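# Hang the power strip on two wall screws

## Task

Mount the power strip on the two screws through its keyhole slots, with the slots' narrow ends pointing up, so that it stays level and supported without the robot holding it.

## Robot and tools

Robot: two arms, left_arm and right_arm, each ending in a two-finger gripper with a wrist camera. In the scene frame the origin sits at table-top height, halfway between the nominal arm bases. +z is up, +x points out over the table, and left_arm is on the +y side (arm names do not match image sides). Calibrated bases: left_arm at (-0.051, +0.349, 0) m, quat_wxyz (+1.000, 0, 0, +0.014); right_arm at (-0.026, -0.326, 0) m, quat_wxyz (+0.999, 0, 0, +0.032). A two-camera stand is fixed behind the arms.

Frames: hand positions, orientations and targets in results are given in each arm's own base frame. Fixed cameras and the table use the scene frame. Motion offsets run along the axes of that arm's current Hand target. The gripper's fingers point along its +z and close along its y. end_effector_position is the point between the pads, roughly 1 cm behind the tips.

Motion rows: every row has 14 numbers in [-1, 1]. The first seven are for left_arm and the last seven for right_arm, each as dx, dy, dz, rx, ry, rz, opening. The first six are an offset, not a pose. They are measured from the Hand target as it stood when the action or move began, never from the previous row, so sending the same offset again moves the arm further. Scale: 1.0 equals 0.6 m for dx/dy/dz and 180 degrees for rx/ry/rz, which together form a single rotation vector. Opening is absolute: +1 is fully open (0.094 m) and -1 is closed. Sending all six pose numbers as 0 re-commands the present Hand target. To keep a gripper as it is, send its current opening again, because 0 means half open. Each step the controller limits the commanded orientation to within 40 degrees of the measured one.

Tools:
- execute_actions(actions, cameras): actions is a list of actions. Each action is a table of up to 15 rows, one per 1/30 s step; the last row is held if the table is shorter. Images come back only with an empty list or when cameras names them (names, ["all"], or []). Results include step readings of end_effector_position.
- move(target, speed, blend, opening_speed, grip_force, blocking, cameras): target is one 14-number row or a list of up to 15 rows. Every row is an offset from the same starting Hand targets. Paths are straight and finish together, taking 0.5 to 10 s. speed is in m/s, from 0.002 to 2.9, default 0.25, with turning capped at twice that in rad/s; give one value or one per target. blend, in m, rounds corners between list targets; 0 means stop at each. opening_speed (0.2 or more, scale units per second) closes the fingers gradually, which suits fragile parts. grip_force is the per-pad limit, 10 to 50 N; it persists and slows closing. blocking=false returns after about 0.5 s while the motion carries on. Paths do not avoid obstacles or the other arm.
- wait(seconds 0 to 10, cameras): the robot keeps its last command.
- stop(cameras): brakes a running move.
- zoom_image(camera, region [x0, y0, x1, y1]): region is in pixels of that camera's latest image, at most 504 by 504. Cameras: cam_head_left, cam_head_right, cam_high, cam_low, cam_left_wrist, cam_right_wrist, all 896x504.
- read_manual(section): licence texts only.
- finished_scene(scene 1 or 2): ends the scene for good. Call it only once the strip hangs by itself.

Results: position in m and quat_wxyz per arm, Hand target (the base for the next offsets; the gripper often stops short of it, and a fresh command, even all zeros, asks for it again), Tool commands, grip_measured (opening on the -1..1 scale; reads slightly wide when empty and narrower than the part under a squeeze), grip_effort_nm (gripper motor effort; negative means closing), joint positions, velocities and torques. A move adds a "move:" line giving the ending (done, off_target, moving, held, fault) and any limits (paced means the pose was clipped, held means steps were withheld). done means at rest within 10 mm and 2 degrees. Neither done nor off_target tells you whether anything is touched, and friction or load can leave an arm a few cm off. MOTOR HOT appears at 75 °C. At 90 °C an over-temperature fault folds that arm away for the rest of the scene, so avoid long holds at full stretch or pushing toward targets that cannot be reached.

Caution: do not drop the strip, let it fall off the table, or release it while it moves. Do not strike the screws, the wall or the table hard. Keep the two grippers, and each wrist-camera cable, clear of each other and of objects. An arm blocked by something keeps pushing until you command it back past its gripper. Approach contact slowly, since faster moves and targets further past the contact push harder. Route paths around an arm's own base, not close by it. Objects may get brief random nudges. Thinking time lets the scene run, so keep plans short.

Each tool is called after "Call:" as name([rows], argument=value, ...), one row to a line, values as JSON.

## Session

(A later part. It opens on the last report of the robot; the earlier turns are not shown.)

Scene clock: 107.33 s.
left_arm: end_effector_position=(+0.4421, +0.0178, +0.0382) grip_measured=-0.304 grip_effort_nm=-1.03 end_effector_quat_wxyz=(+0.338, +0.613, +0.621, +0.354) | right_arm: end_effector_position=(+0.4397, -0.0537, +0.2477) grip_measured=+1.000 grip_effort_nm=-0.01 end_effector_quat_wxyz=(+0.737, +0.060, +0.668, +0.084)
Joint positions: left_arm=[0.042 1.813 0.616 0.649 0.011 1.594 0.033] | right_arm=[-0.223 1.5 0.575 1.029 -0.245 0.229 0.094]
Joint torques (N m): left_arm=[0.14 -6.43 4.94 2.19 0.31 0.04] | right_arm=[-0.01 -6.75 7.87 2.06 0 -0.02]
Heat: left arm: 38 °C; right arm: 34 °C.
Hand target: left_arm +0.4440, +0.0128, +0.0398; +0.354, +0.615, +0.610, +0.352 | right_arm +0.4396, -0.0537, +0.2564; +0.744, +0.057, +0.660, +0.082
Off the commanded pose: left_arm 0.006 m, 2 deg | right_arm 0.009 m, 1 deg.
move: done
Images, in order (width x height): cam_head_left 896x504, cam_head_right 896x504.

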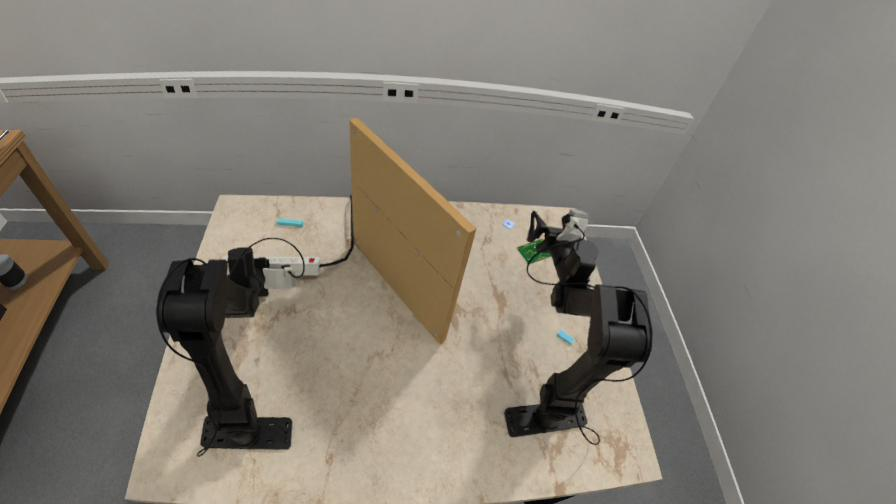

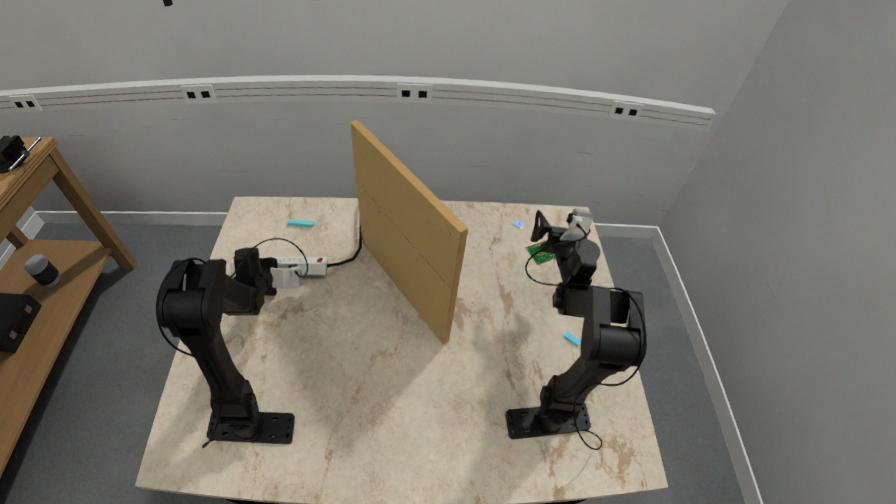

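Call:
move(target=[0,-0.0115,0.0067,-0.05,0,0,-0.6,0,0,0,0,0,0,1], speed=0.05)

Call:
move(target=[0,0,0,0,0,0,-0.12,0,0,0,0,0,0,1], opening_speed=0.4)

Call:
move(target=[0,0,-0.13,0,0,0,-0.05,0,0,0,0,0,0,1], speed=0.06, cameras=["cam_head_left","cam_head_right","cam_high","cam_left_wrist"])

Scene clock: 113.50 s.
left_arm: end_effector_position=(+0.4446, +0.0158, +0.0327) grip_measured=-0.304 grip_effort_nm=-1.03 end_effector_quat_wxyz=(+0.396, +0.580, +0.590, +0.398) | right_arm: end_effector_position=(+0.4397, -0.0537, +0.2477) grip_measured=+1.000 grip_effort_nm=-0.01 end_effector_quat_wxyz=(+0.737, +0.060, +0.668, +0.084)
Joint positions: left_arm=[0.046 1.973 0.521 1.074 0.032 1.578 0.033] | right_arm=[-0.223 1.5 0.575 1.029 -0.245 0.229 0.094]
Joint torques (N m): left_arm=[-0.01 -6.32 3.71 2.23 0.15 0.12] | right_arm=[0.01 -6.78 7.86 2.04 0.01 -0.01]
Heat: left arm: 37 °C; right arm: 35 °C.
Hand target: left_arm +0.4440, +0.0127, +0.0317; +0.401, +0.585, +0.581, +0.399 | right_arm +0.4396, -0.0537, +0.2564; +0.744, +0.057, +0.660, +0.082
Off the commanded pose: left_arm 0.003 m, 1 deg | right_arm 0.009 m, 1 deg.
move: done

Scene clock: 115.17 s.
left_arm: end_effector_position=(+0.4456, +0.0144, +0.0352) grip_measured=-0.121 grip_effort_nm=0.08 end_effector_quat_wxyz=(+0.399, +0.583, +0.582, +0.403) | right_arm: end_effector_position=(+0.4397, -0.0537, +0.2477) grip_measured=+1.000 grip_effort_nm=-0.01 end_effector_quat_wxyz=(+0.737, +0.060, +0.668, +0.084)
Joint positions: left_arm=[0.046 1.975 0.521 1.089 0.04 1.592 0.041] | right_arm=[-0.223 1.5 0.575 1.029 -0.245 0.229 0.094]
Joint torques (N m): left_arm=[0.02 -6.45 3.74 2.1 0.09 -0.01] | right_arm=[-0.06 -6.82 7.91 2.05 -0.02 -0.01]
Heat: left arm: 37 °C; right arm: 35 °C.
Hand target: left_arm +0.4440, +0.0127, +0.0317; +0.401, +0.586, +0.581, +0.399 | right_arm +0.4396, -0.0537, +0.2564; +0.744, +0.057, +0.660, +0.082
Off the commanded pose: left_arm 0.004 m, 1 deg | right_arm 0.009 m, 1 deg.
move: done

Scene clock: 117.10 s.
left_arm: end_effector_position=(+0.3757, +0.0127, +0.0626) grip_measured=-0.052 grip_effort_nm=0.09 end_effector_quat_wxyz=(+0.404, +0.583, +0.577, +0.405) | right_arm: end_effector_position=(+0.4397, -0.0537, +0.2477) grip_measured=+1.000 grip_effort_nm=-0.01 end_effector_quat_wxyz=(+0.737, +0.060, +0.668, +0.084)
Joint positions: left_arm=[0.059 1.658 0.245 1.061 0.059 1.599 0.045] | right_arm=[-0.223 1.5 0.575 1.029 -0.245 0.229 0.094]
Joint torques (N m): left_arm=[0.61 -6.22 3.64 1.74 0.08 -0.01] | right_arm=[0.09 -6.63 7.91 2.08 -0.03 -0.01]
Heat: left arm: 37 °C; right arm: 35 °C.
Hand target: left_arm +0.3712, +0.0133, +0.0596; +0.401, +0.585, +0.581, +0.399 | right_arm +0.4396, -0.0537, +0.2564; +0.744, +0.057, +0.660, +0.082
Off the commanded pose: left_arm 0.005 m, 1 deg | right_arm 0.009 m, 1 deg.
move: done
camera_calibration:
cam_left_wrist: T_world_to_cam=[[-0.315423, 0.0000707176, -0.948951, 0.17797], [-0.398452, 0.907567, 0.132509, 0.167657], [0.861246, 0.419908, -0.286239, -0.223881], [0, 0, 0, 1]] pos_world=[0.315755, -0.0581628, 0.0825849]
Images, in order (width x height): cam_head_left 896x504, cam_head_right 896x504, cam_high 896x504, cam_left_wrist 896x504.

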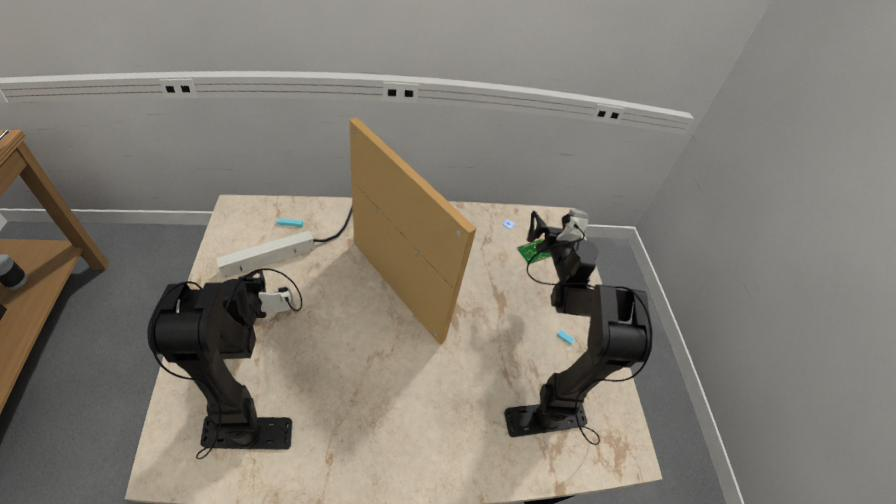

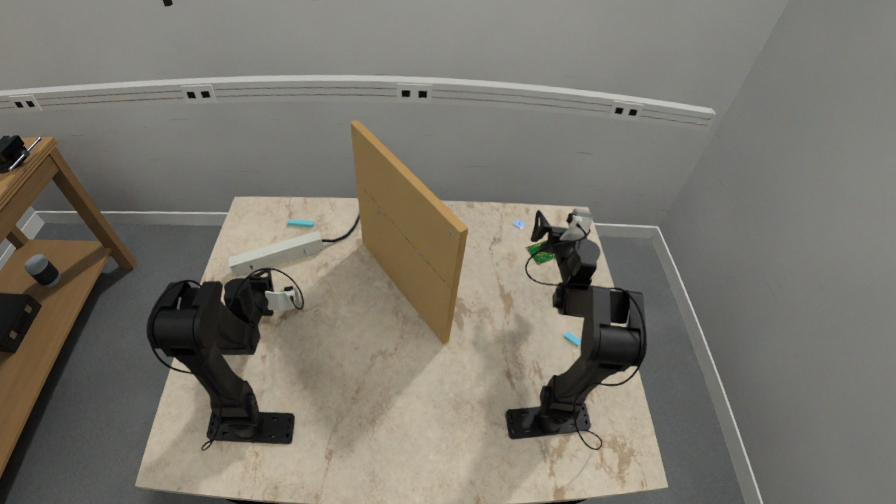

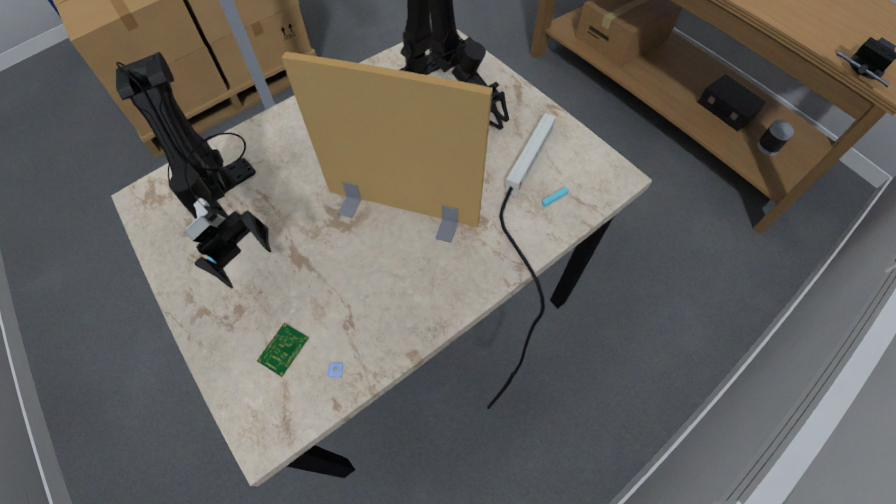

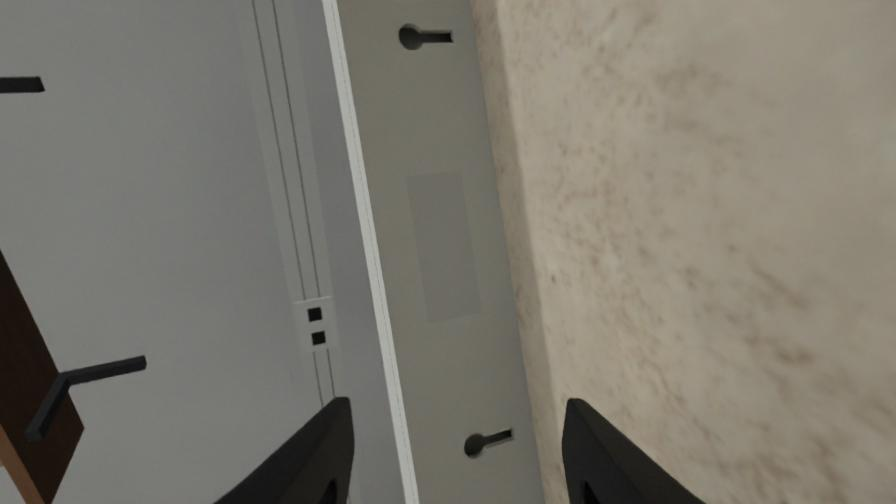

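Call:
move([
  [0,0.14,-0.054,0.187,0.047,-0.068,1,0,0,0,0,0,0,1],
  [0.033,0.159,0.181,0.3747,0.0935,-0.1367,1,0,0,0,0,0,0,1],
], blend=0.03, cameras=["cam_left_wrist"])

Scene clock: 136.57 s.
left_arm: end_effector_position=(+0.5075, +0.0316, +0.1122) grip_measured=+0.998 grip_effort_nm=0.09 end_effector_quat_wxyz=(+0.057, +0.521, +0.850, +0.048) | right_arm: end_effector_position=(+0.4397, -0.0537, +0.2477) grip_measured=+1.000 grip_effort_nm=-0.01 end_effector_quat_wxyz=(+0.737, +0.060, +0.668, +0.084)
Joint positions: left_arm=[0.056 2.525 2.644 -1.541 -0.013 1.156 0.094] | right_arm=[-0.223 1.5 0.575 1.029 -0.245 0.229 0.094]
Joint torques (N m): left_arm=[0.43 -11.64 8.32 0.27 0.09 -0.05] | right_arm=[-0.12 -6.6 7.98 2.06 0.02 -0.04]
Heat: left arm: 37 °C; right arm: 35 °C.
Hand target: left_arm +0.5070, +0.0320, +0.1096; +0.000, +0.518, +0.856, +0.000 | right_arm +0.4396, -0.0537, +0.2564; +0.744, +0.057, +0.660, +0.082
Off the commanded pose: left_arm 0.003 m, 9 deg | right_arm 0.009 m, 1 deg.
joint sent to its limit (left arm) — joint 4 (wrist pitch), lower limit. The joint targets are off in orientation, not in position.
move: off_target (left_arm)
camera_calibration:
cam_left_wrist: T_world_to_cam=[[-0.872045, -0.458699, -0.170683, 0.476267], [-0.488133, 0.789804, 0.371398, 0.219009], [-0.0355537, 0.407192, -0.91265, 0.194703], [0, 0, 0, 1]] pos_world=[0.529154, -0.0337927, 0.177647]
Images, in order (width x height): cam_left_wrist 896x504.

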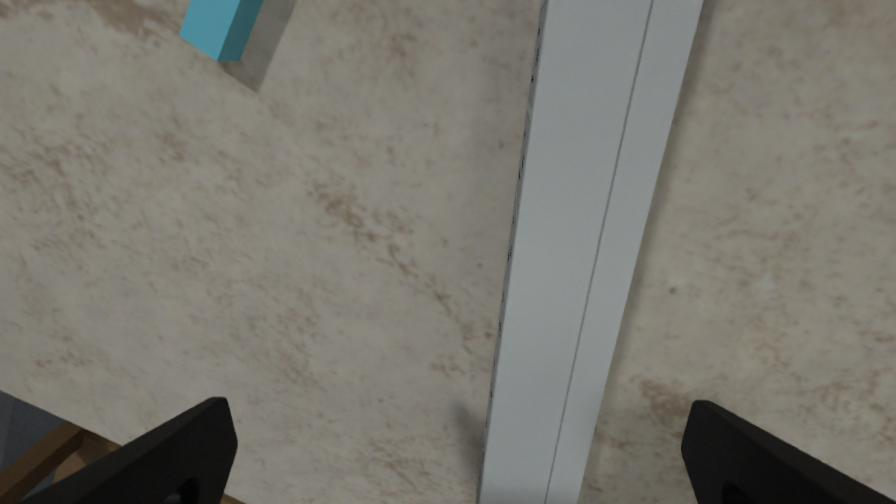

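Call:
move(target=[0.008,-0.0445,0.05,0,0,0.018,1,0,0,0,0,0,0,1], cameras=["cam_left_wrist"])

Scene clock: 143.53 s.
left_arm: end_effector_position=(+0.4860, +0.0301, +0.0815) grip_measured=+0.998 grip_effort_nm=0.09 end_effector_quat_wxyz=(+0.008, +0.536, +0.844, +0.013) | right_arm: end_effector_position=(+0.4397, -0.0537, +0.2477) grip_measured=+1.000 grip_effort_nm=-0.01 end_effector_quat_wxyz=(+0.737, +0.060, +0.668, +0.084)
Joint positions: left_arm=[0.056 2.525 2.528 -1.546 -0.011 1.187 0.094] | right_arm=[-0.223 1.5 0.575 1.029 -0.245 0.229 0.094]
Joint torques (N m): left_arm=[-0.85 -13.18 5.45 0.06 0.08 0.05] | right_arm=[0.06 -6.79 7.95 2.03 0.02 -0.04]
Heat: left arm: 36 °C; right arm: 35 °C.
Hand target: left_arm +0.4811, +0.0238, +0.0796; +0.000, +0.542, +0.841, +0.000 | right_arm +0.4396, -0.0537, +0.2564; +0.744, +0.057, +0.660, +0.082
Off the commanded pose: left_arm 0.008 m, 2 deg | right_arm 0.009 m, 1 deg.
joint sent to its limit (left arm) — joint 4 (wrist pitch), lower limit. The joint targets still meet the commanded pose.
move: done
camera_calibration:
cam_left_wrist: T_world_to_cam=[[-0.899868, -0.431955, -0.0604383, 0.455339], [-0.415215, 0.805959, 0.421932, 0.181009], [-0.133545, 0.404778, -0.904611, 0.213498], [0, 0, 0, 1]] pos_world=[0.513414, -0.0356193, 0.144279]
Images, in order (width x height): cam_left_wrist 896x504.

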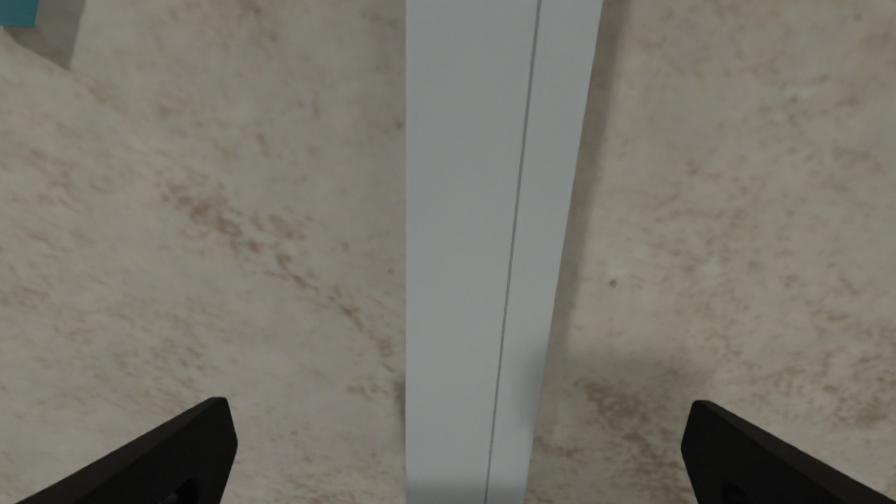

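Call:
move([
  [0,0,0.077,0,0,0,0.4,0,0,0,0,0,0,1],
  [0,0,0.077,0,0,0,-0.6,0,0,0,0,0,0,1],
], opening_speed=0.6, speed=0.12, cameras=["cam_left_wrist","cam_head_right","cam_high"])

Scene clock: 149.23 s.
left_arm: end_effector_position=(+0.4810, +0.0299, +0.0211) grip_measured=-0.298 grip_effort_nm=-1.03 end_effector_quat_wxyz=(-0.012, +0.538, +0.843, -0.001) | right_arm: end_effector_position=(+0.4397, -0.0537, +0.2477) grip_measured=+1.000 grip_effort_nm=-0.01 end_effector_quat_wxyz=(+0.737, +0.060, +0.668, +0.084)
Joint positions: left_arm=[0.056 2.523 2.283 -1.351 -0.012 1.191 0.033] | right_arm=[-0.223 1.5 0.575 1.029 -0.245 0.229 0.094]
Joint torques (N m): left_arm=[-0.85 -16.14 5.37 0.09 0.09 0.01] | right_arm=[-0.01 -6.74 7.92 2.07 0.02 -0.06]
Heat: left arm: 36 °C; right arm: 36 °C.
Hand target: left_arm +0.4811, +0.0239, +0.0335; +0.000, +0.542, +0.841, +0.000 | right_arm +0.4396, -0.0537, +0.2564; +0.744, +0.057, +0.660, +0.082
Off the commanded pose: left_arm 0.014 m, 1 deg | right_arm 0.009 m, 1 deg.
move: off_target (left_arm); target 2's new opening was sent with left_arm's hand 0.014 m and 2 deg from that target
camera_calibration:
cam_left_wrist: T_world_to_cam=[[-0.903506, -0.428273, -0.0160637, 0.447795], [-0.391116, 0.808633, 0.439478, 0.192514], [-0.175227, 0.403354, -0.89811, 0.178297], [0, 0, 0, 1]] pos_world=[0.511124, -0.0358115, 0.0827178]
Images, in order (width x height): cam_head_right 896x504, cam_high 896x504, cam_left_wrist 896x504.

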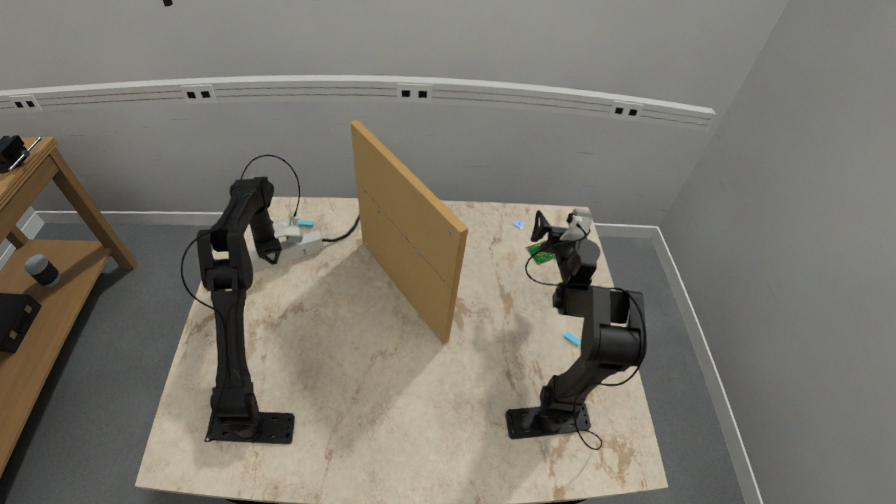

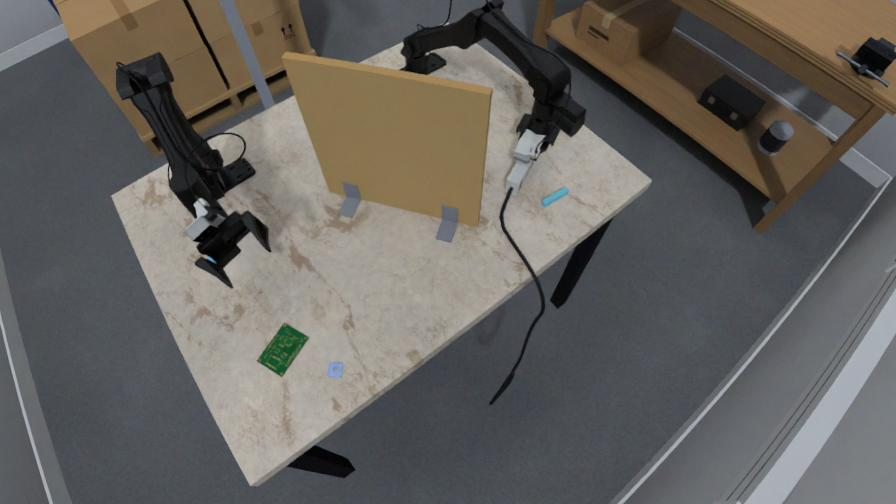

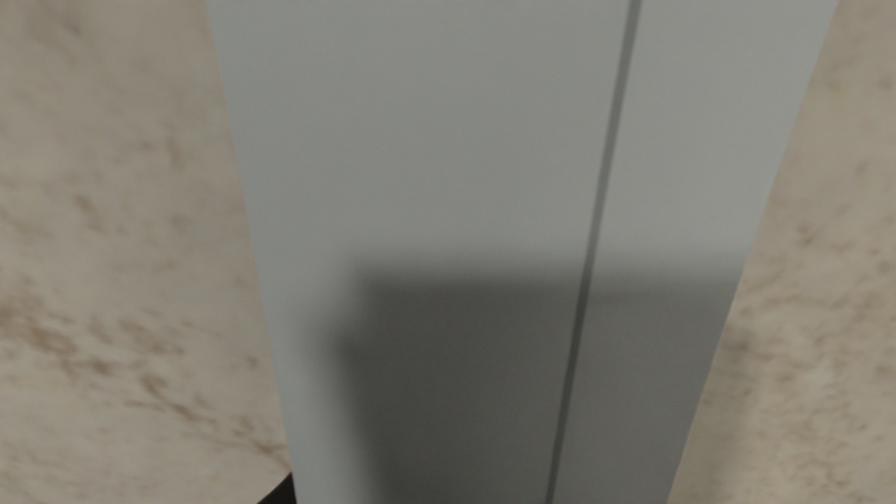

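Call:
move([
  [0,0,-0.2,0,0,0,-0.6,0,0,0,0,0,0,1],
  [0.028,-0.062,-0.2,-0.3935,-0.0872,0.12,-0.6,0,0,0,0,0,0,1],
], speed=0.2)

Scene clock: 158.60 s.
left_arm: end_effector_position=(+0.4328, +0.0348, +0.1319) grip_measured=-0.305 grip_effort_nm=-1.03 end_effector_quat_wxyz=(+0.372, +0.581, +0.598, +0.408) | right_arm: end_effector_position=(+0.4397, -0.0537, +0.2477) grip_measured=+1.000 grip_effort_nm=-0.01 end_effector_quat_wxyz=(+0.737, +0.060, +0.668, +0.084)
Joint positions: left_arm=[0.088 1.504 0.616 0.487 0.025 1.614 0.033] | right_arm=[-0.223 1.5 0.575 1.029 -0.245 0.229 0.094]
Joint torques (N m): left_arm=[0.18 -6.68 6.98 2.65 0.67 -0.08] | right_arm=[-0.13 -6.83 7.84 2.07 0 -0.04]
Heat: left arm: 37 °C; right arm: 36 °C.
Hand target: left_arm +0.4404, +0.0238, +0.1536; +0.418, +0.575, +0.569, +0.414 | right_arm +0.4396, -0.0537, +0.2564; +0.744, +0.057, +0.660, +0.082
Off the commanded pose: left_arm 0.025 m, 6 deg | right_arm 0.009 m, 1 deg.
move: off_target (left_arm)

Call:
move(target=[0,-0.199,0.0646,0,0,0,-0.6,0,0,0,0,0,0,1], speed=0.1)

Call:
move(target=[0,0,0,0,0,0,0.0,0,0,0,0,0,0,1], opening_speed=0.4, cameras=["cam_left_wrist","cam_high"])

Call:
zoom_image(camera="cam_high", region=[450, 60, 600, 200])

Scene clock: 165.60 s.
left_arm: end_effector_position=(+0.4412, +0.0264, +0.0297) grip_measured=-0.305 grip_effort_nm=-1.03 end_effector_quat_wxyz=(+0.417, +0.564, +0.583, +0.409) | right_arm: end_effector_position=(+0.4397, -0.0537, +0.2477) grip_measured=+1.000 grip_effort_nm=-0.01 end_effector_quat_wxyz=(+0.737, +0.060, +0.668, +0.084)
Joint positions: left_arm=[0.089 2.047 0.491 1.234 0.078 1.571 0.033] | right_arm=[-0.223 1.5 0.575 1.029 -0.245 0.229 0.094]
Joint torques (N m): left_arm=[0.09 -6.12 3.23 2.25 0.16 0.29] | right_arm=[0.16 -6.68 7.83 2.08 0 -0.04]
Heat: left arm: 37 °C; right arm: 36 °C.
Hand target: left_arm +0.4404, +0.0238, +0.0278; +0.418, +0.575, +0.569, +0.414 | right_arm +0.4396, -0.0537, +0.2564; +0.744, +0.057, +0.660, +0.082
Off the commanded pose: left_arm 0.003 m, 2 deg | right_arm 0.009 m, 1 deg.
move: done

Scene clock: 167.30 s.
left_arm: end_effector_position=(+0.4429, +0.0253, +0.0337) grip_measured=-0.003 grip_effort_nm=0.16 end_effector_quat_wxyz=(+0.417, +0.572, +0.569, +0.418) | right_arm: end_effector_position=(+0.4397, -0.0537, +0.2477) grip_measured=+1.000 grip_effort_nm=-0.01 end_effector_quat_wxyz=(+0.737, +0.060, +0.668, +0.084)
Joint positions: left_arm=[0.089 2.045 0.493 1.243 0.085 1.602 0.047] | right_arm=[-0.223 1.5 0.575 1.029 -0.245 0.229 0.094]
Joint torques (N m): left_arm=[0.13 -5.87 3.1 2.18 0.11 0] | right_arm=[0.1 -6.65 7.87 2.05 0 -0.01]
Heat: left arm: 38 °C; right arm: 36 °C.
Hand target: left_arm +0.4404, +0.0238, +0.0279; +0.418, +0.575, +0.569, +0.414 | right_arm +0.4396, -0.0537, +0.2564; +0.744, +0.057, +0.660, +0.082
Off the commanded pose: left_arm 0.007 m, 1 deg | right_arm 0.009 m, 1 deg.
move: done
camera_calibration:
cam_left_wrist: T_world_to_cam=[[-0.273057, -0.0033676, -0.961992, 0.153468], [-0.407741, 0.906133, 0.112564, 0.191753], [0.871313, 0.42298, -0.248799, -0.301131], [0, 0, 0, 1]] pos_world=[0.382471, -0.0458645, 0.0511296]
Images, in order (width x height): cam_high 896x504, cam_left_wrist 896x504.

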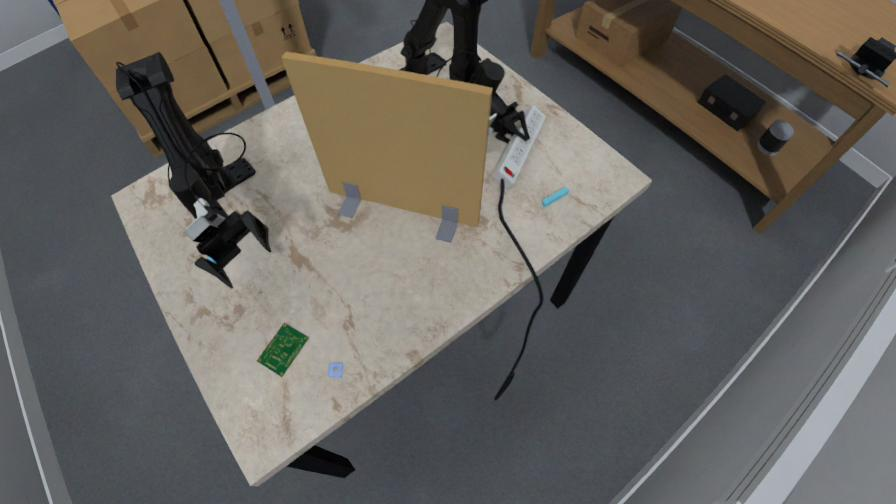

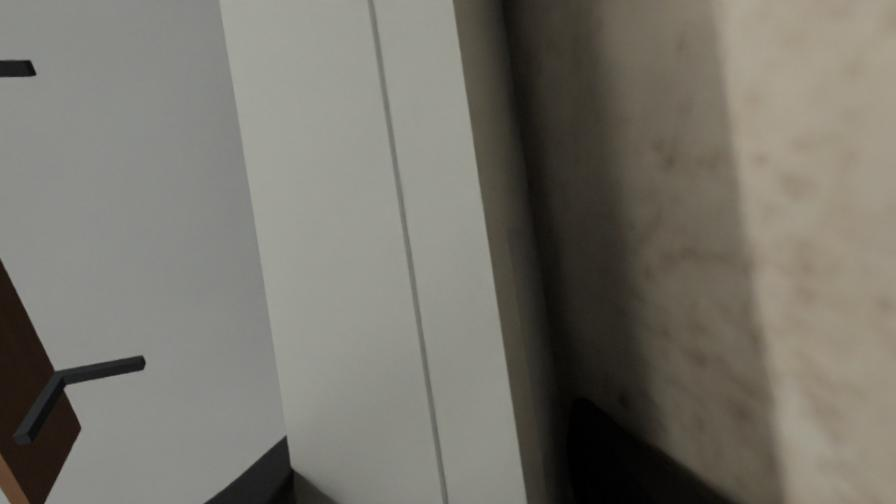

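Scaled by 3.360 from the camera's 896x504 image, which has a finer 1280x720 frame.

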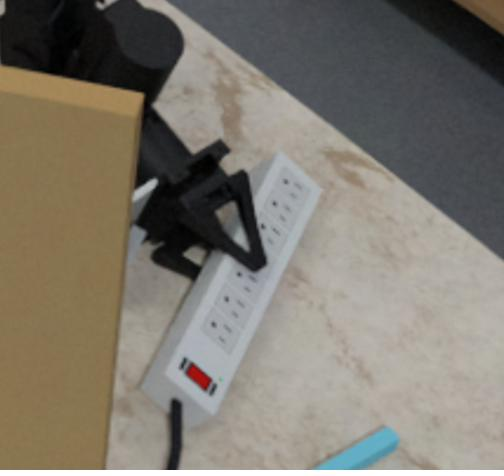

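Call:
move(target=[0,-0.054,-0.158,0,0,0,0.0,0,0,0,0,0,0,1], speed=0.08, cameras=["cam_left_wrist","cam_high","cam_head_right"])

Scene clock: 171.27 s.
left_arm: end_effector_position=(+0.3608, +0.0240, +0.0274) grip_measured=-0.003 grip_effort_nm=0.15 end_effector_quat_wxyz=(+0.400, +0.594, +0.582, +0.386) | right_arm: end_effector_position=(+0.4397, -0.0537, +0.2477) grip_measured=+1.000 grip_effort_nm=-0.01 end_effector_quat_wxyz=(+0.737, +0.060, +0.668, +0.084)
Joint positions: left_arm=[0.141 1.846 0.193 1.255 0.157 1.629 0.047] | right_arm=[-0.223 1.5 0.575 1.029 -0.245 0.229 0.094]
Joint torques (N m): left_arm=[0.7 -0.09 -4.85 3.96 -0.05 -0.03] | right_arm=[-0.02 -6.6 7.91 2.07 -0.01 -0.03]
Heat: left arm: 40 °C; right arm: 36 °C.
Hand target: left_arm +0.3402, +0.0249, +0.0263; +0.418, +0.575, +0.569, +0.414 | right_arm +0.4396, -0.0537, +0.2564; +0.744, +0.057, +0.660, +0.082
Off the commanded pose: left_arm 0.021 m, 5 deg | right_arm 0.009 m, 1 deg.
move: off_target (left_arm)
camera_calibration:
cam_left_wrist: T_world_to_cam=[[-0.353874, -0.00502398, -0.93528, 0.153539], [-0.375029, 0.916838, 0.136972, 0.147474], [0.856812, 0.399227, -0.32633, -0.222731], [0, 0, 0, 1]] pos_world=[0.300479, -0.0455181, 0.0507185]
Images, in order (width x height): cam_head_right 896x504, cam_high 896x504, cam_left_wrist 896x504.

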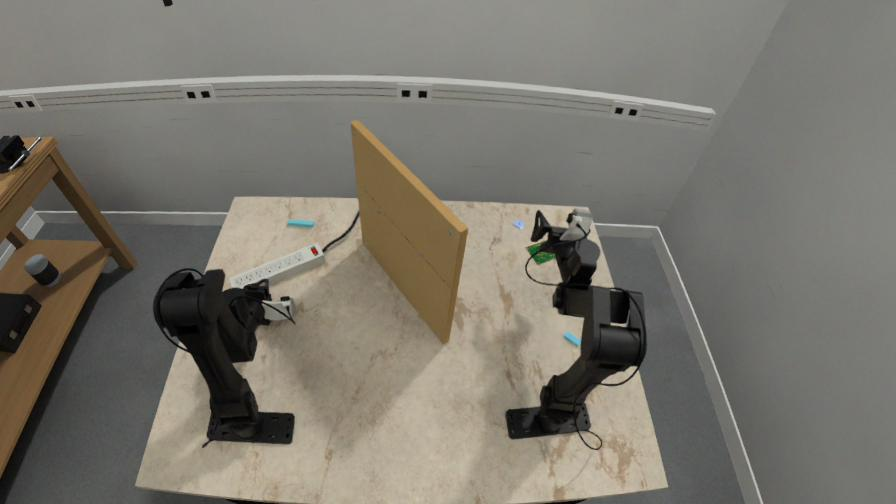

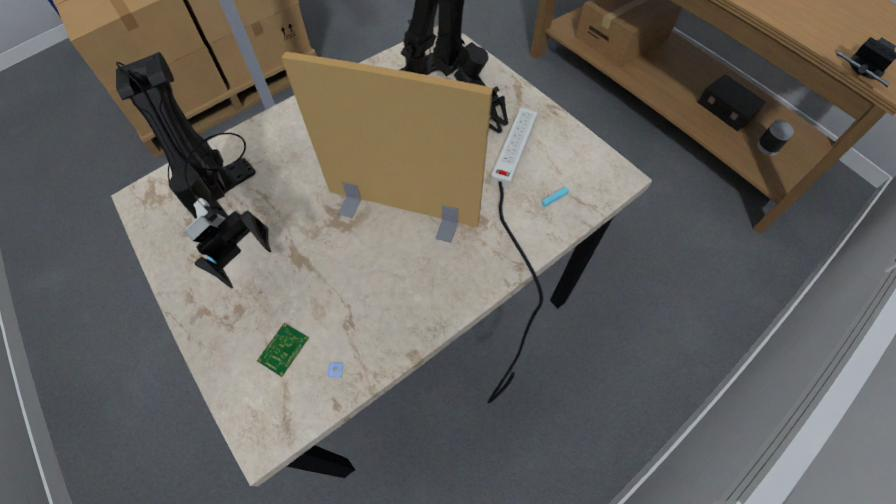

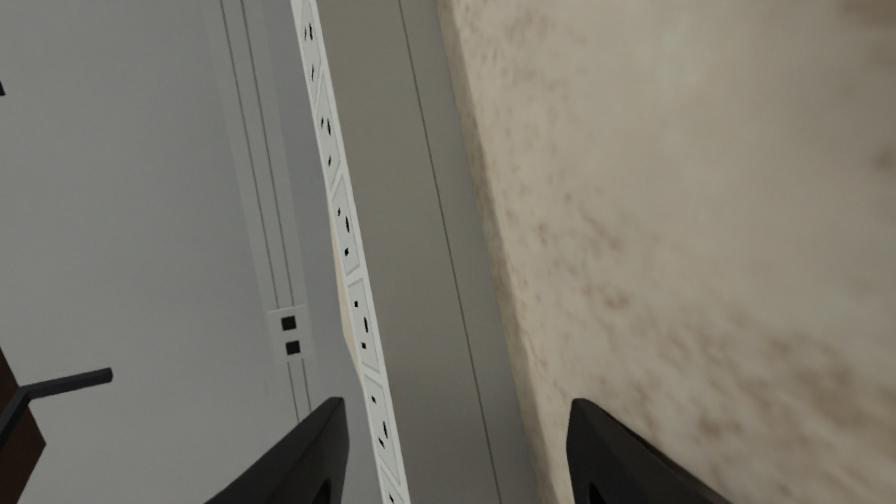

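Call:
move([
  [0,0.127,-0.041,0,0,0,1,0,0,0,0,0,0,1],
  [-0.033,0.306,0.023,0.3917,0.0985,-0.1357,1,0,0,0,0,0,0,1],
], cameras=["cam_left_wrist"])

Scene clock: 185.20 s.
left_arm: end_effector_position=(+0.4092, +0.0031, +0.1967) grip_measured=+0.998 grip_effort_nm=0.09 end_effector_quat_wxyz=(+0.060, +0.522, +0.850, +0.044) | right_arm: end_effector_position=(+0.4397, -0.0537, +0.2477) grip_measured=+1.000 grip_effort_nm=-0.01 end_effector_quat_wxyz=(+0.737, +0.060, +0.668, +0.084)
Joint positions: left_arm=[0 2.026 2.146 -1.542 -0.013 1.103 0.094] | right_arm=[-0.223 1.5 0.575 1.029 -0.245 0.229 0.094]
Joint torques (N m): left_arm=[0.73 -8.46 8.25 0.27 0.08 -0.06] | right_arm=[0.03 -6.71 7.88 2.1 0 -0.03]
Heat: left arm: 49 °C; right arm: 36 °C.
Hand target: left_arm +0.4097, +0.0044, +0.1968; +0.000, +0.517, +0.856, +0.000 | right_arm +0.4396, -0.0537, +0.2564; +0.744, +0.057, +0.660, +0.082
Off the commanded pose: left_arm 0.001 m, 9 deg | right_arm 0.009 m, 1 deg.
joint sent to its limit (left arm) — joint 4 (wrist pitch), lower limit. The joint targets are off in orientation, not in position.
move: off_target (left_arm)
camera_calibration:
cam_left_wrist: T_world_to_cam=[[-0.873517, -0.456914, -0.167922, 0.391965], [-0.485658, 0.794426, 0.364725, 0.162411], [-0.0332464, 0.400146, -0.915848, 0.279581], [0, 0, 0, 1]] pos_world=[0.430559, -0.0618017, 0.262638]
Images, in order (width x height): cam_left_wrist 896x504.

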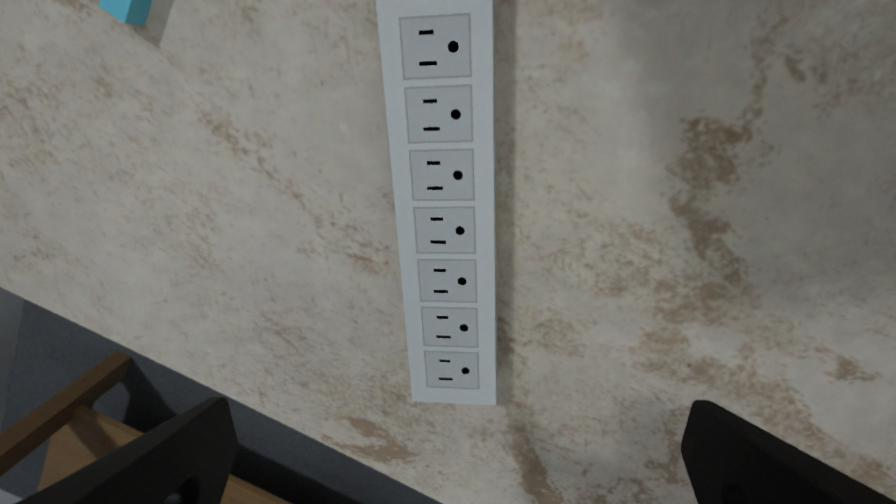

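Call:
move(target=[-0.008,0.043,0.18,0,0,-0.012,1,0,0,0,0,0,0,1], cameras=["cam_left_wrist"])

Scene clock: 190.53 s.
left_arm: end_effector_position=(+0.4314, +0.0118, +0.0887) grip_measured=+0.998 grip_effort_nm=0.09 end_effector_quat_wxyz=(-0.008, +0.505, +0.863, +0.002) | right_arm: end_effector_position=(+0.4397, -0.0537, +0.2477) grip_measured=+1.000 grip_effort_nm=-0.01 end_effector_quat_wxyz=(+0.737, +0.060, +0.668, +0.084)
Joint positions: left_arm=[0.021 2.235 2.045 -1.393 -0.011 1.08 0.094] | right_arm=[-0.223 1.5 0.575 1.029 -0.245 0.229 0.094]
Joint torques (N m): left_arm=[0.38 -11.15 6.87 0.18 0.08 -0.05] | right_arm=[-0.08 -6.71 7.92 2.05 0 0]
Heat: left arm: 45 °C; right arm: 37 °C.
Hand target: left_arm +0.4348, +0.0119, +0.0887; +0.000, +0.501, +0.865, +0.000 | right_arm +0.4396, -0.0537, +0.2564; +0.744, +0.057, +0.660, +0.082
Off the commanded pose: left_arm 0.003 m, 1 deg | right_arm 0.009 m, 1 deg.
move: done
camera_calibration:
cam_left_wrist: T_world_to_cam=[[-0.868433, -0.495129, -0.0259145, 0.382799], [-0.455478, 0.776055, 0.436209, 0.186459], [-0.195869, 0.390622, -0.899472, 0.246703], [0, 0, 0, 1]] pos_world=[0.465685, -0.051535, 0.150488]
Images, in order (width x height): cam_left_wrist 896x504.

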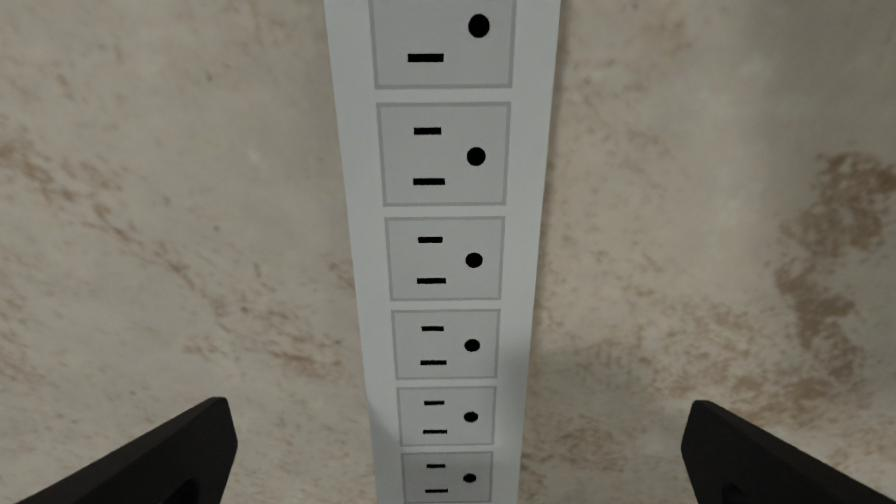

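Call:
move([
  [0,0,0.085,0,0,0,0.6,0,0,0,0,0,0,1],
  [0,0,0.085,0,0,0,-0.2,0,0,0,0,0,0,1],
], opening_speed=0.5, speed=0.12, cameras=["cam_left_wrist","cam_head_left","cam_high","cam_head_right"])

Call:
zoom_image(camera="cam_high", region=[450, 60, 600, 200])

Scene clock: 195.87 s.
left_arm: end_effector_position=(+0.4367, +0.0119, +0.0461) grip_measured=-0.198 grip_effort_nm=-0.09 end_effector_quat_wxyz=(+0.004, +0.505, +0.863, +0.009) | right_arm: end_effector_position=(+0.4397, -0.0537, +0.2477) grip_measured=+1.000 grip_effort_nm=-0.01 end_effector_quat_wxyz=(+0.737, +0.060, +0.668, +0.084)
Joint positions: left_arm=[0.021 2.235 1.876 -1.196 -0.011 1.08 0.038] | right_arm=[-0.223 1.5 0.575 1.029 -0.245 0.229 0.094]
Joint torques (N m): left_arm=[0.4 -10.36 5.64 0.25 0.08 -0.04] | right_arm=[0.06 -6.74 8.02 2.06 -0.01 -0.06]
Heat: left arm: 42 °C; right arm: 37 °C.
Hand target: left_arm +0.4348, +0.0120, +0.0378; +0.000, +0.501, +0.865, +0.000 | right_arm +0.4396, -0.0537, +0.2564; +0.744, +0.057, +0.660, +0.082
Off the commanded pose: left_arm 0.009 m, 1 deg | right_arm 0.009 m, 1 deg.
move: done
camera_calibration:
cam_left_wrist: T_world_to_cam=[[-0.867203, -0.495472, -0.0496649, 0.387017], [-0.467443, 0.77563, 0.424141, 0.21318], [-0.171628, 0.391032, -0.904233, 0.199069], [0, 0, 0, 1]] pos_world=[0.469438, -0.0514352, 0.108807]
Images, in order (width x height): cam_head_left 896x504, cam_head_right 896x504, cam_high 896x504, cam_left_wrist 896x504.

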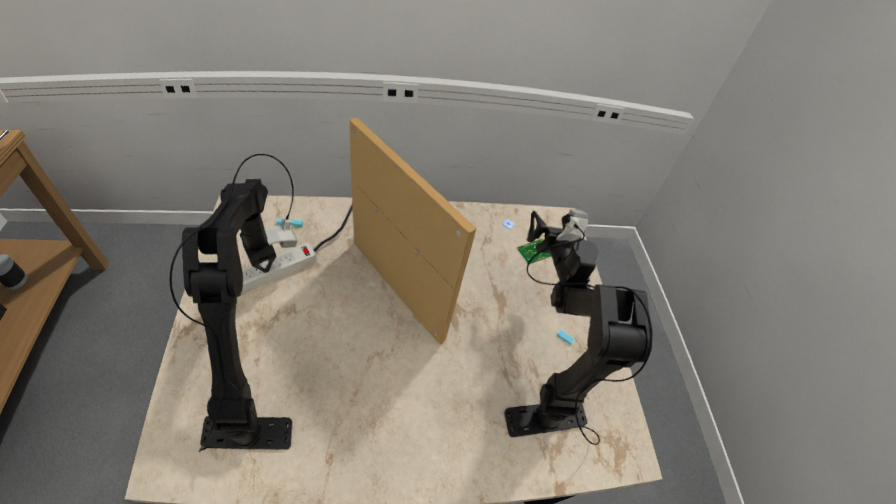

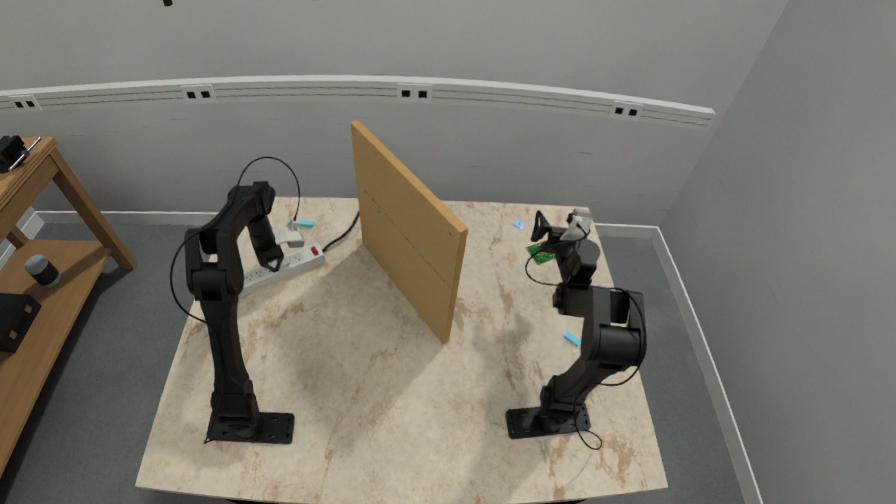

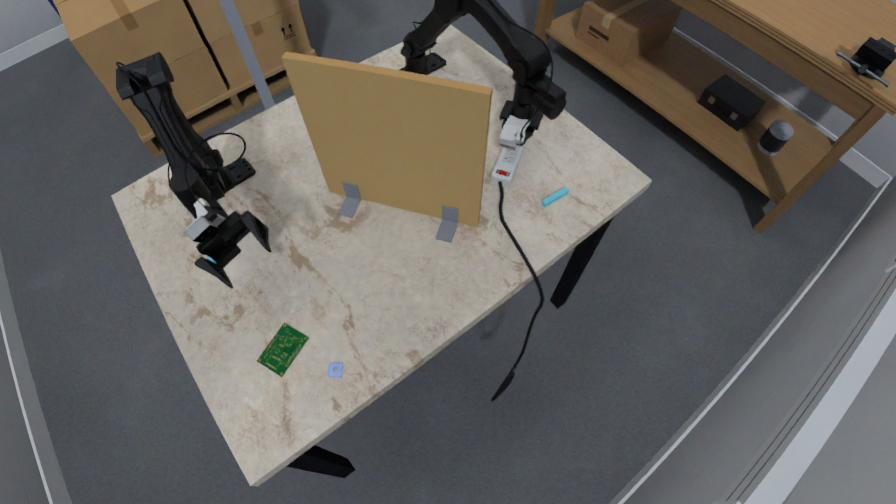

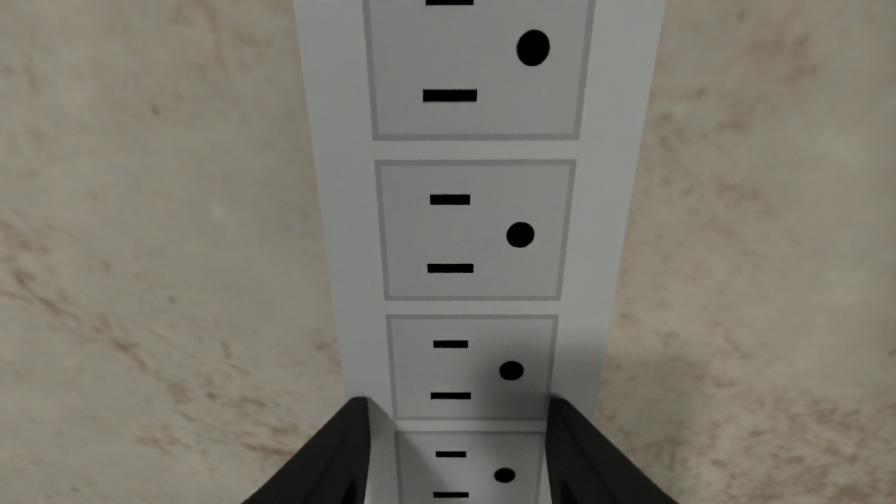

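Scaled by 3.360 from the camera's 896x504 image, which has a finer 1280x720 frame.

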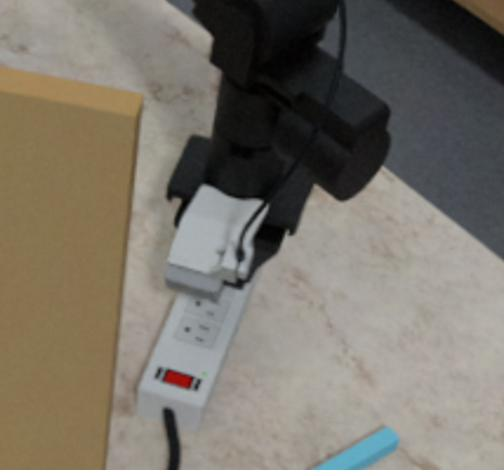

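Call:
move(target=[0,0,-0.03,0,0,0,0.8,0,0,0,0,0,0,1], opening_speed=1.5)

Call:
move(target=[0,0,0.055,0,0,0,0.8,0,0,0,0,0,0,1], speed=0.1, cameras=["cam_left_wrist"])

Scene clock: 201.83 s.
left_arm: end_effector_position=(+0.4329, +0.0118, +0.0516) grip_measured=+0.798 grip_effort_nm=0.10 end_effector_quat_wxyz=(-0.004, +0.505, +0.863, +0.004) | right_arm: end_effector_position=(+0.4397, -0.0537, +0.2477) grip_measured=+1.000 grip_effort_nm=-0.01 end_effector_quat_wxyz=(+0.737, +0.060, +0.668, +0.084)
Joint positions: left_arm=[0.021 2.235 1.898 -1.236 -0.011 1.08 0.084] | right_arm=[-0.223 1.5 0.575 1.029 -0.245 0.229 0.094]
Joint torques (N m): left_arm=[0.4 -11.1 8.51 -0.04 0.08 -0.04] | right_arm=[0.03 -6.65 7.91 2.09 0.01 -0.02]
Heat: left arm: 40 °C; right arm: 37 °C.
Hand target: left_arm +0.4349, +0.0120, +0.0558; +0.000, +0.501, +0.865, +0.000 | right_arm +0.4396, -0.0537, +0.2564; +0.744, +0.057, +0.660, +0.082
Off the commanded pose: left_arm 0.005 m, 1 deg | right_arm 0.009 m, 1 deg.
move: done

Scene clock: 202.93 s.
left_arm: end_effector_position=(+0.4371, +0.0119, +0.0329) grip_measured=+0.798 grip_effort_nm=0.10 end_effector_quat_wxyz=(+0.005, +0.505, +0.863, +0.010) | right_arm: end_effector_position=(+0.4397, -0.0537, +0.2477) grip_measured=+1.000 grip_effort_nm=-0.01 end_effector_quat_wxyz=(+0.737, +0.060, +0.668, +0.084)
Joint positions: left_arm=[0.021 2.241 1.833 -1.144 -0.011 1.08 0.084] | right_arm=[-0.223 1.5 0.575 1.029 -0.245 0.229 0.094]
Joint torques (N m): left_arm=[0.38 -10.03 5.6 0.26 0.08 -0.04] | right_arm=[-0.02 -6.82 7.84 2.05 0.01 -0.01]
Heat: left arm: 40 °C; right arm: 37 °C.
Hand target: left_arm +0.4348, +0.0120, +0.0227; +0.000, +0.501, +0.865, +0.000 | right_arm +0.4396, -0.0537, +0.2564; +0.744, +0.057, +0.660, +0.082
Off the commanded pose: left_arm 0.010 m, 1 deg | right_arm 0.009 m, 1 deg.
move: done
camera_calibration:
cam_left_wrist: T_world_to_cam=[[-0.867025, -0.49547, -0.0526977, 0.386747], [-0.468901, 0.775583, 0.422613, 0.219708], [-0.168521, 0.391126, -0.904777, 0.185757], [0, 0, 0, 1]] pos_world=[0.469644, -0.051435, 0.0955972]
Images, in order (width x height): cam_left_wrist 896x504.

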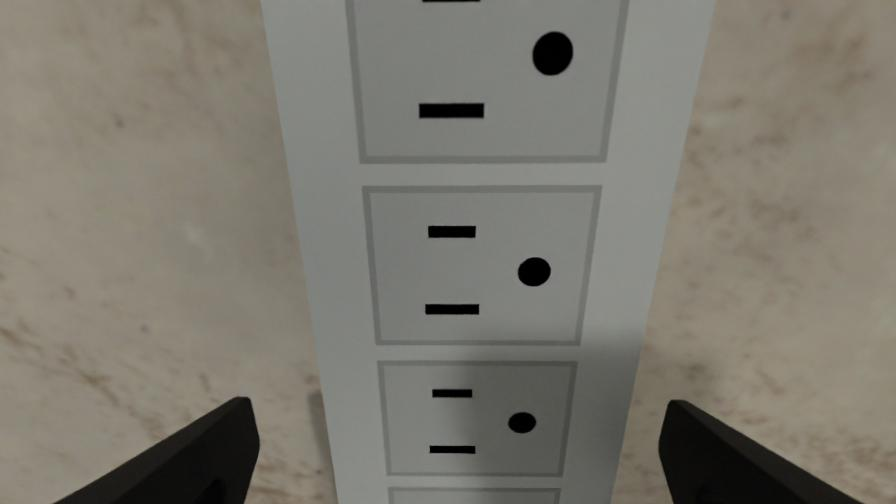

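Call:
move(target=[0,-0.008,0.018,0,0,0,0.8,0,0,0,0,0,0,1], speed=0.1)

Call:
move(target=[0,0,0,0,0,0,-0.3,0,0,0,0,0,0,1], opening_speed=0.6, cameras=["cam_left_wrist"])

Scene clock: 206.70 s.
left_arm: end_effector_position=(+0.4332, +0.0119, +0.0194) grip_measured=+0.798 grip_effort_nm=0.10 end_effector_quat_wxyz=(+0.003, +0.503, +0.864, +0.008) | right_arm: end_effector_position=(+0.4397, -0.0537, +0.2477) grip_measured=+1.000 grip_effort_nm=-0.01 end_effector_quat_wxyz=(+0.737, +0.060, +0.668, +0.084)
Joint positions: left_arm=[0.021 2.241 1.779 -1.095 -0.011 1.075 0.084] | right_arm=[-0.223 1.5 0.575 1.029 -0.245 0.229 0.094]
Joint torques (N m): left_arm=[-0.12 -10.54 5.44 0.25 0.08 -0.05] | right_arm=[-0.01 -6.8 7.88 2.09 -0.03 -0.01]
Heat: left arm: 39 °C; right arm: 37 °C.
Hand target: left_arm +0.4308, +0.0096, +0.0120; +0.000, +0.501, +0.865, +0.000 | right_arm +0.4396, -0.0537, +0.2564; +0.744, +0.057, +0.660, +0.082
Off the commanded pose: left_arm 0.008 m, 1 deg | right_arm 0.009 m, 1 deg.
move: done

Scene clock: 208.73 s.
left_arm: end_effector_position=(+0.4336, +0.0118, +0.0194) grip_measured=+0.083 grip_effort_nm=-1.03 end_effector_quat_wxyz=(+0.004, +0.503, +0.864, +0.009) | right_arm: end_effector_position=(+0.4397, -0.0537, +0.2477) grip_measured=+1.000 grip_effort_nm=-0.01 end_effector_quat_wxyz=(+0.737, +0.060, +0.668, +0.084)
Joint positions: left_arm=[0.021 2.241 1.779 -1.093 -0.01 1.075 0.051] | right_arm=[-0.223 1.5 0.575 1.029 -0.245 0.229 0.094]
Joint torques (N m): left_arm=[-0.12 -10.55 5.45 0.24 0.07 -0.04] | right_arm=[0.13 -6.71 7.82 2.05 0.02 -0.06]
Heat: left arm: 38 °C; right arm: 37 °C.
Hand target: left_arm +0.4307, +0.0096, +0.0120; +0.000, +0.501, +0.865, +0.000 | right_arm +0.4396, -0.0537, +0.2564; +0.744, +0.057, +0.660, +0.082
Off the commanded pose: left_arm 0.008 m, 1 deg | right_arm 0.009 m, 1 deg.
move: done
camera_calibration:
cam_left_wrist: T_world_to_cam=[[-0.864549, -0.500104, -0.0494982, 0.381811], [-0.471597, 0.773326, 0.42375, 0.224982], [-0.173641, 0.389696, -0.904426, 0.175298], [0, 0, 0, 1]] pos_world=[0.466634, -0.0513519, 0.0821068]
Images, in order (width x height): cam_left_wrist 896x504.

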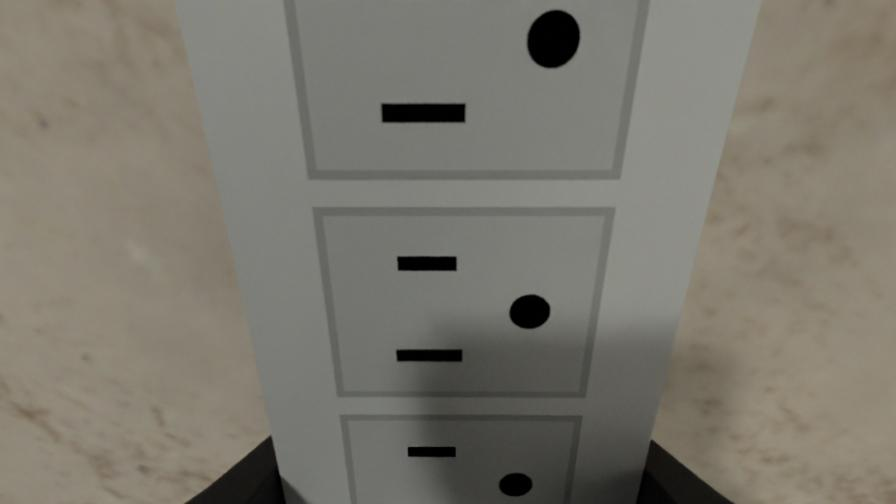

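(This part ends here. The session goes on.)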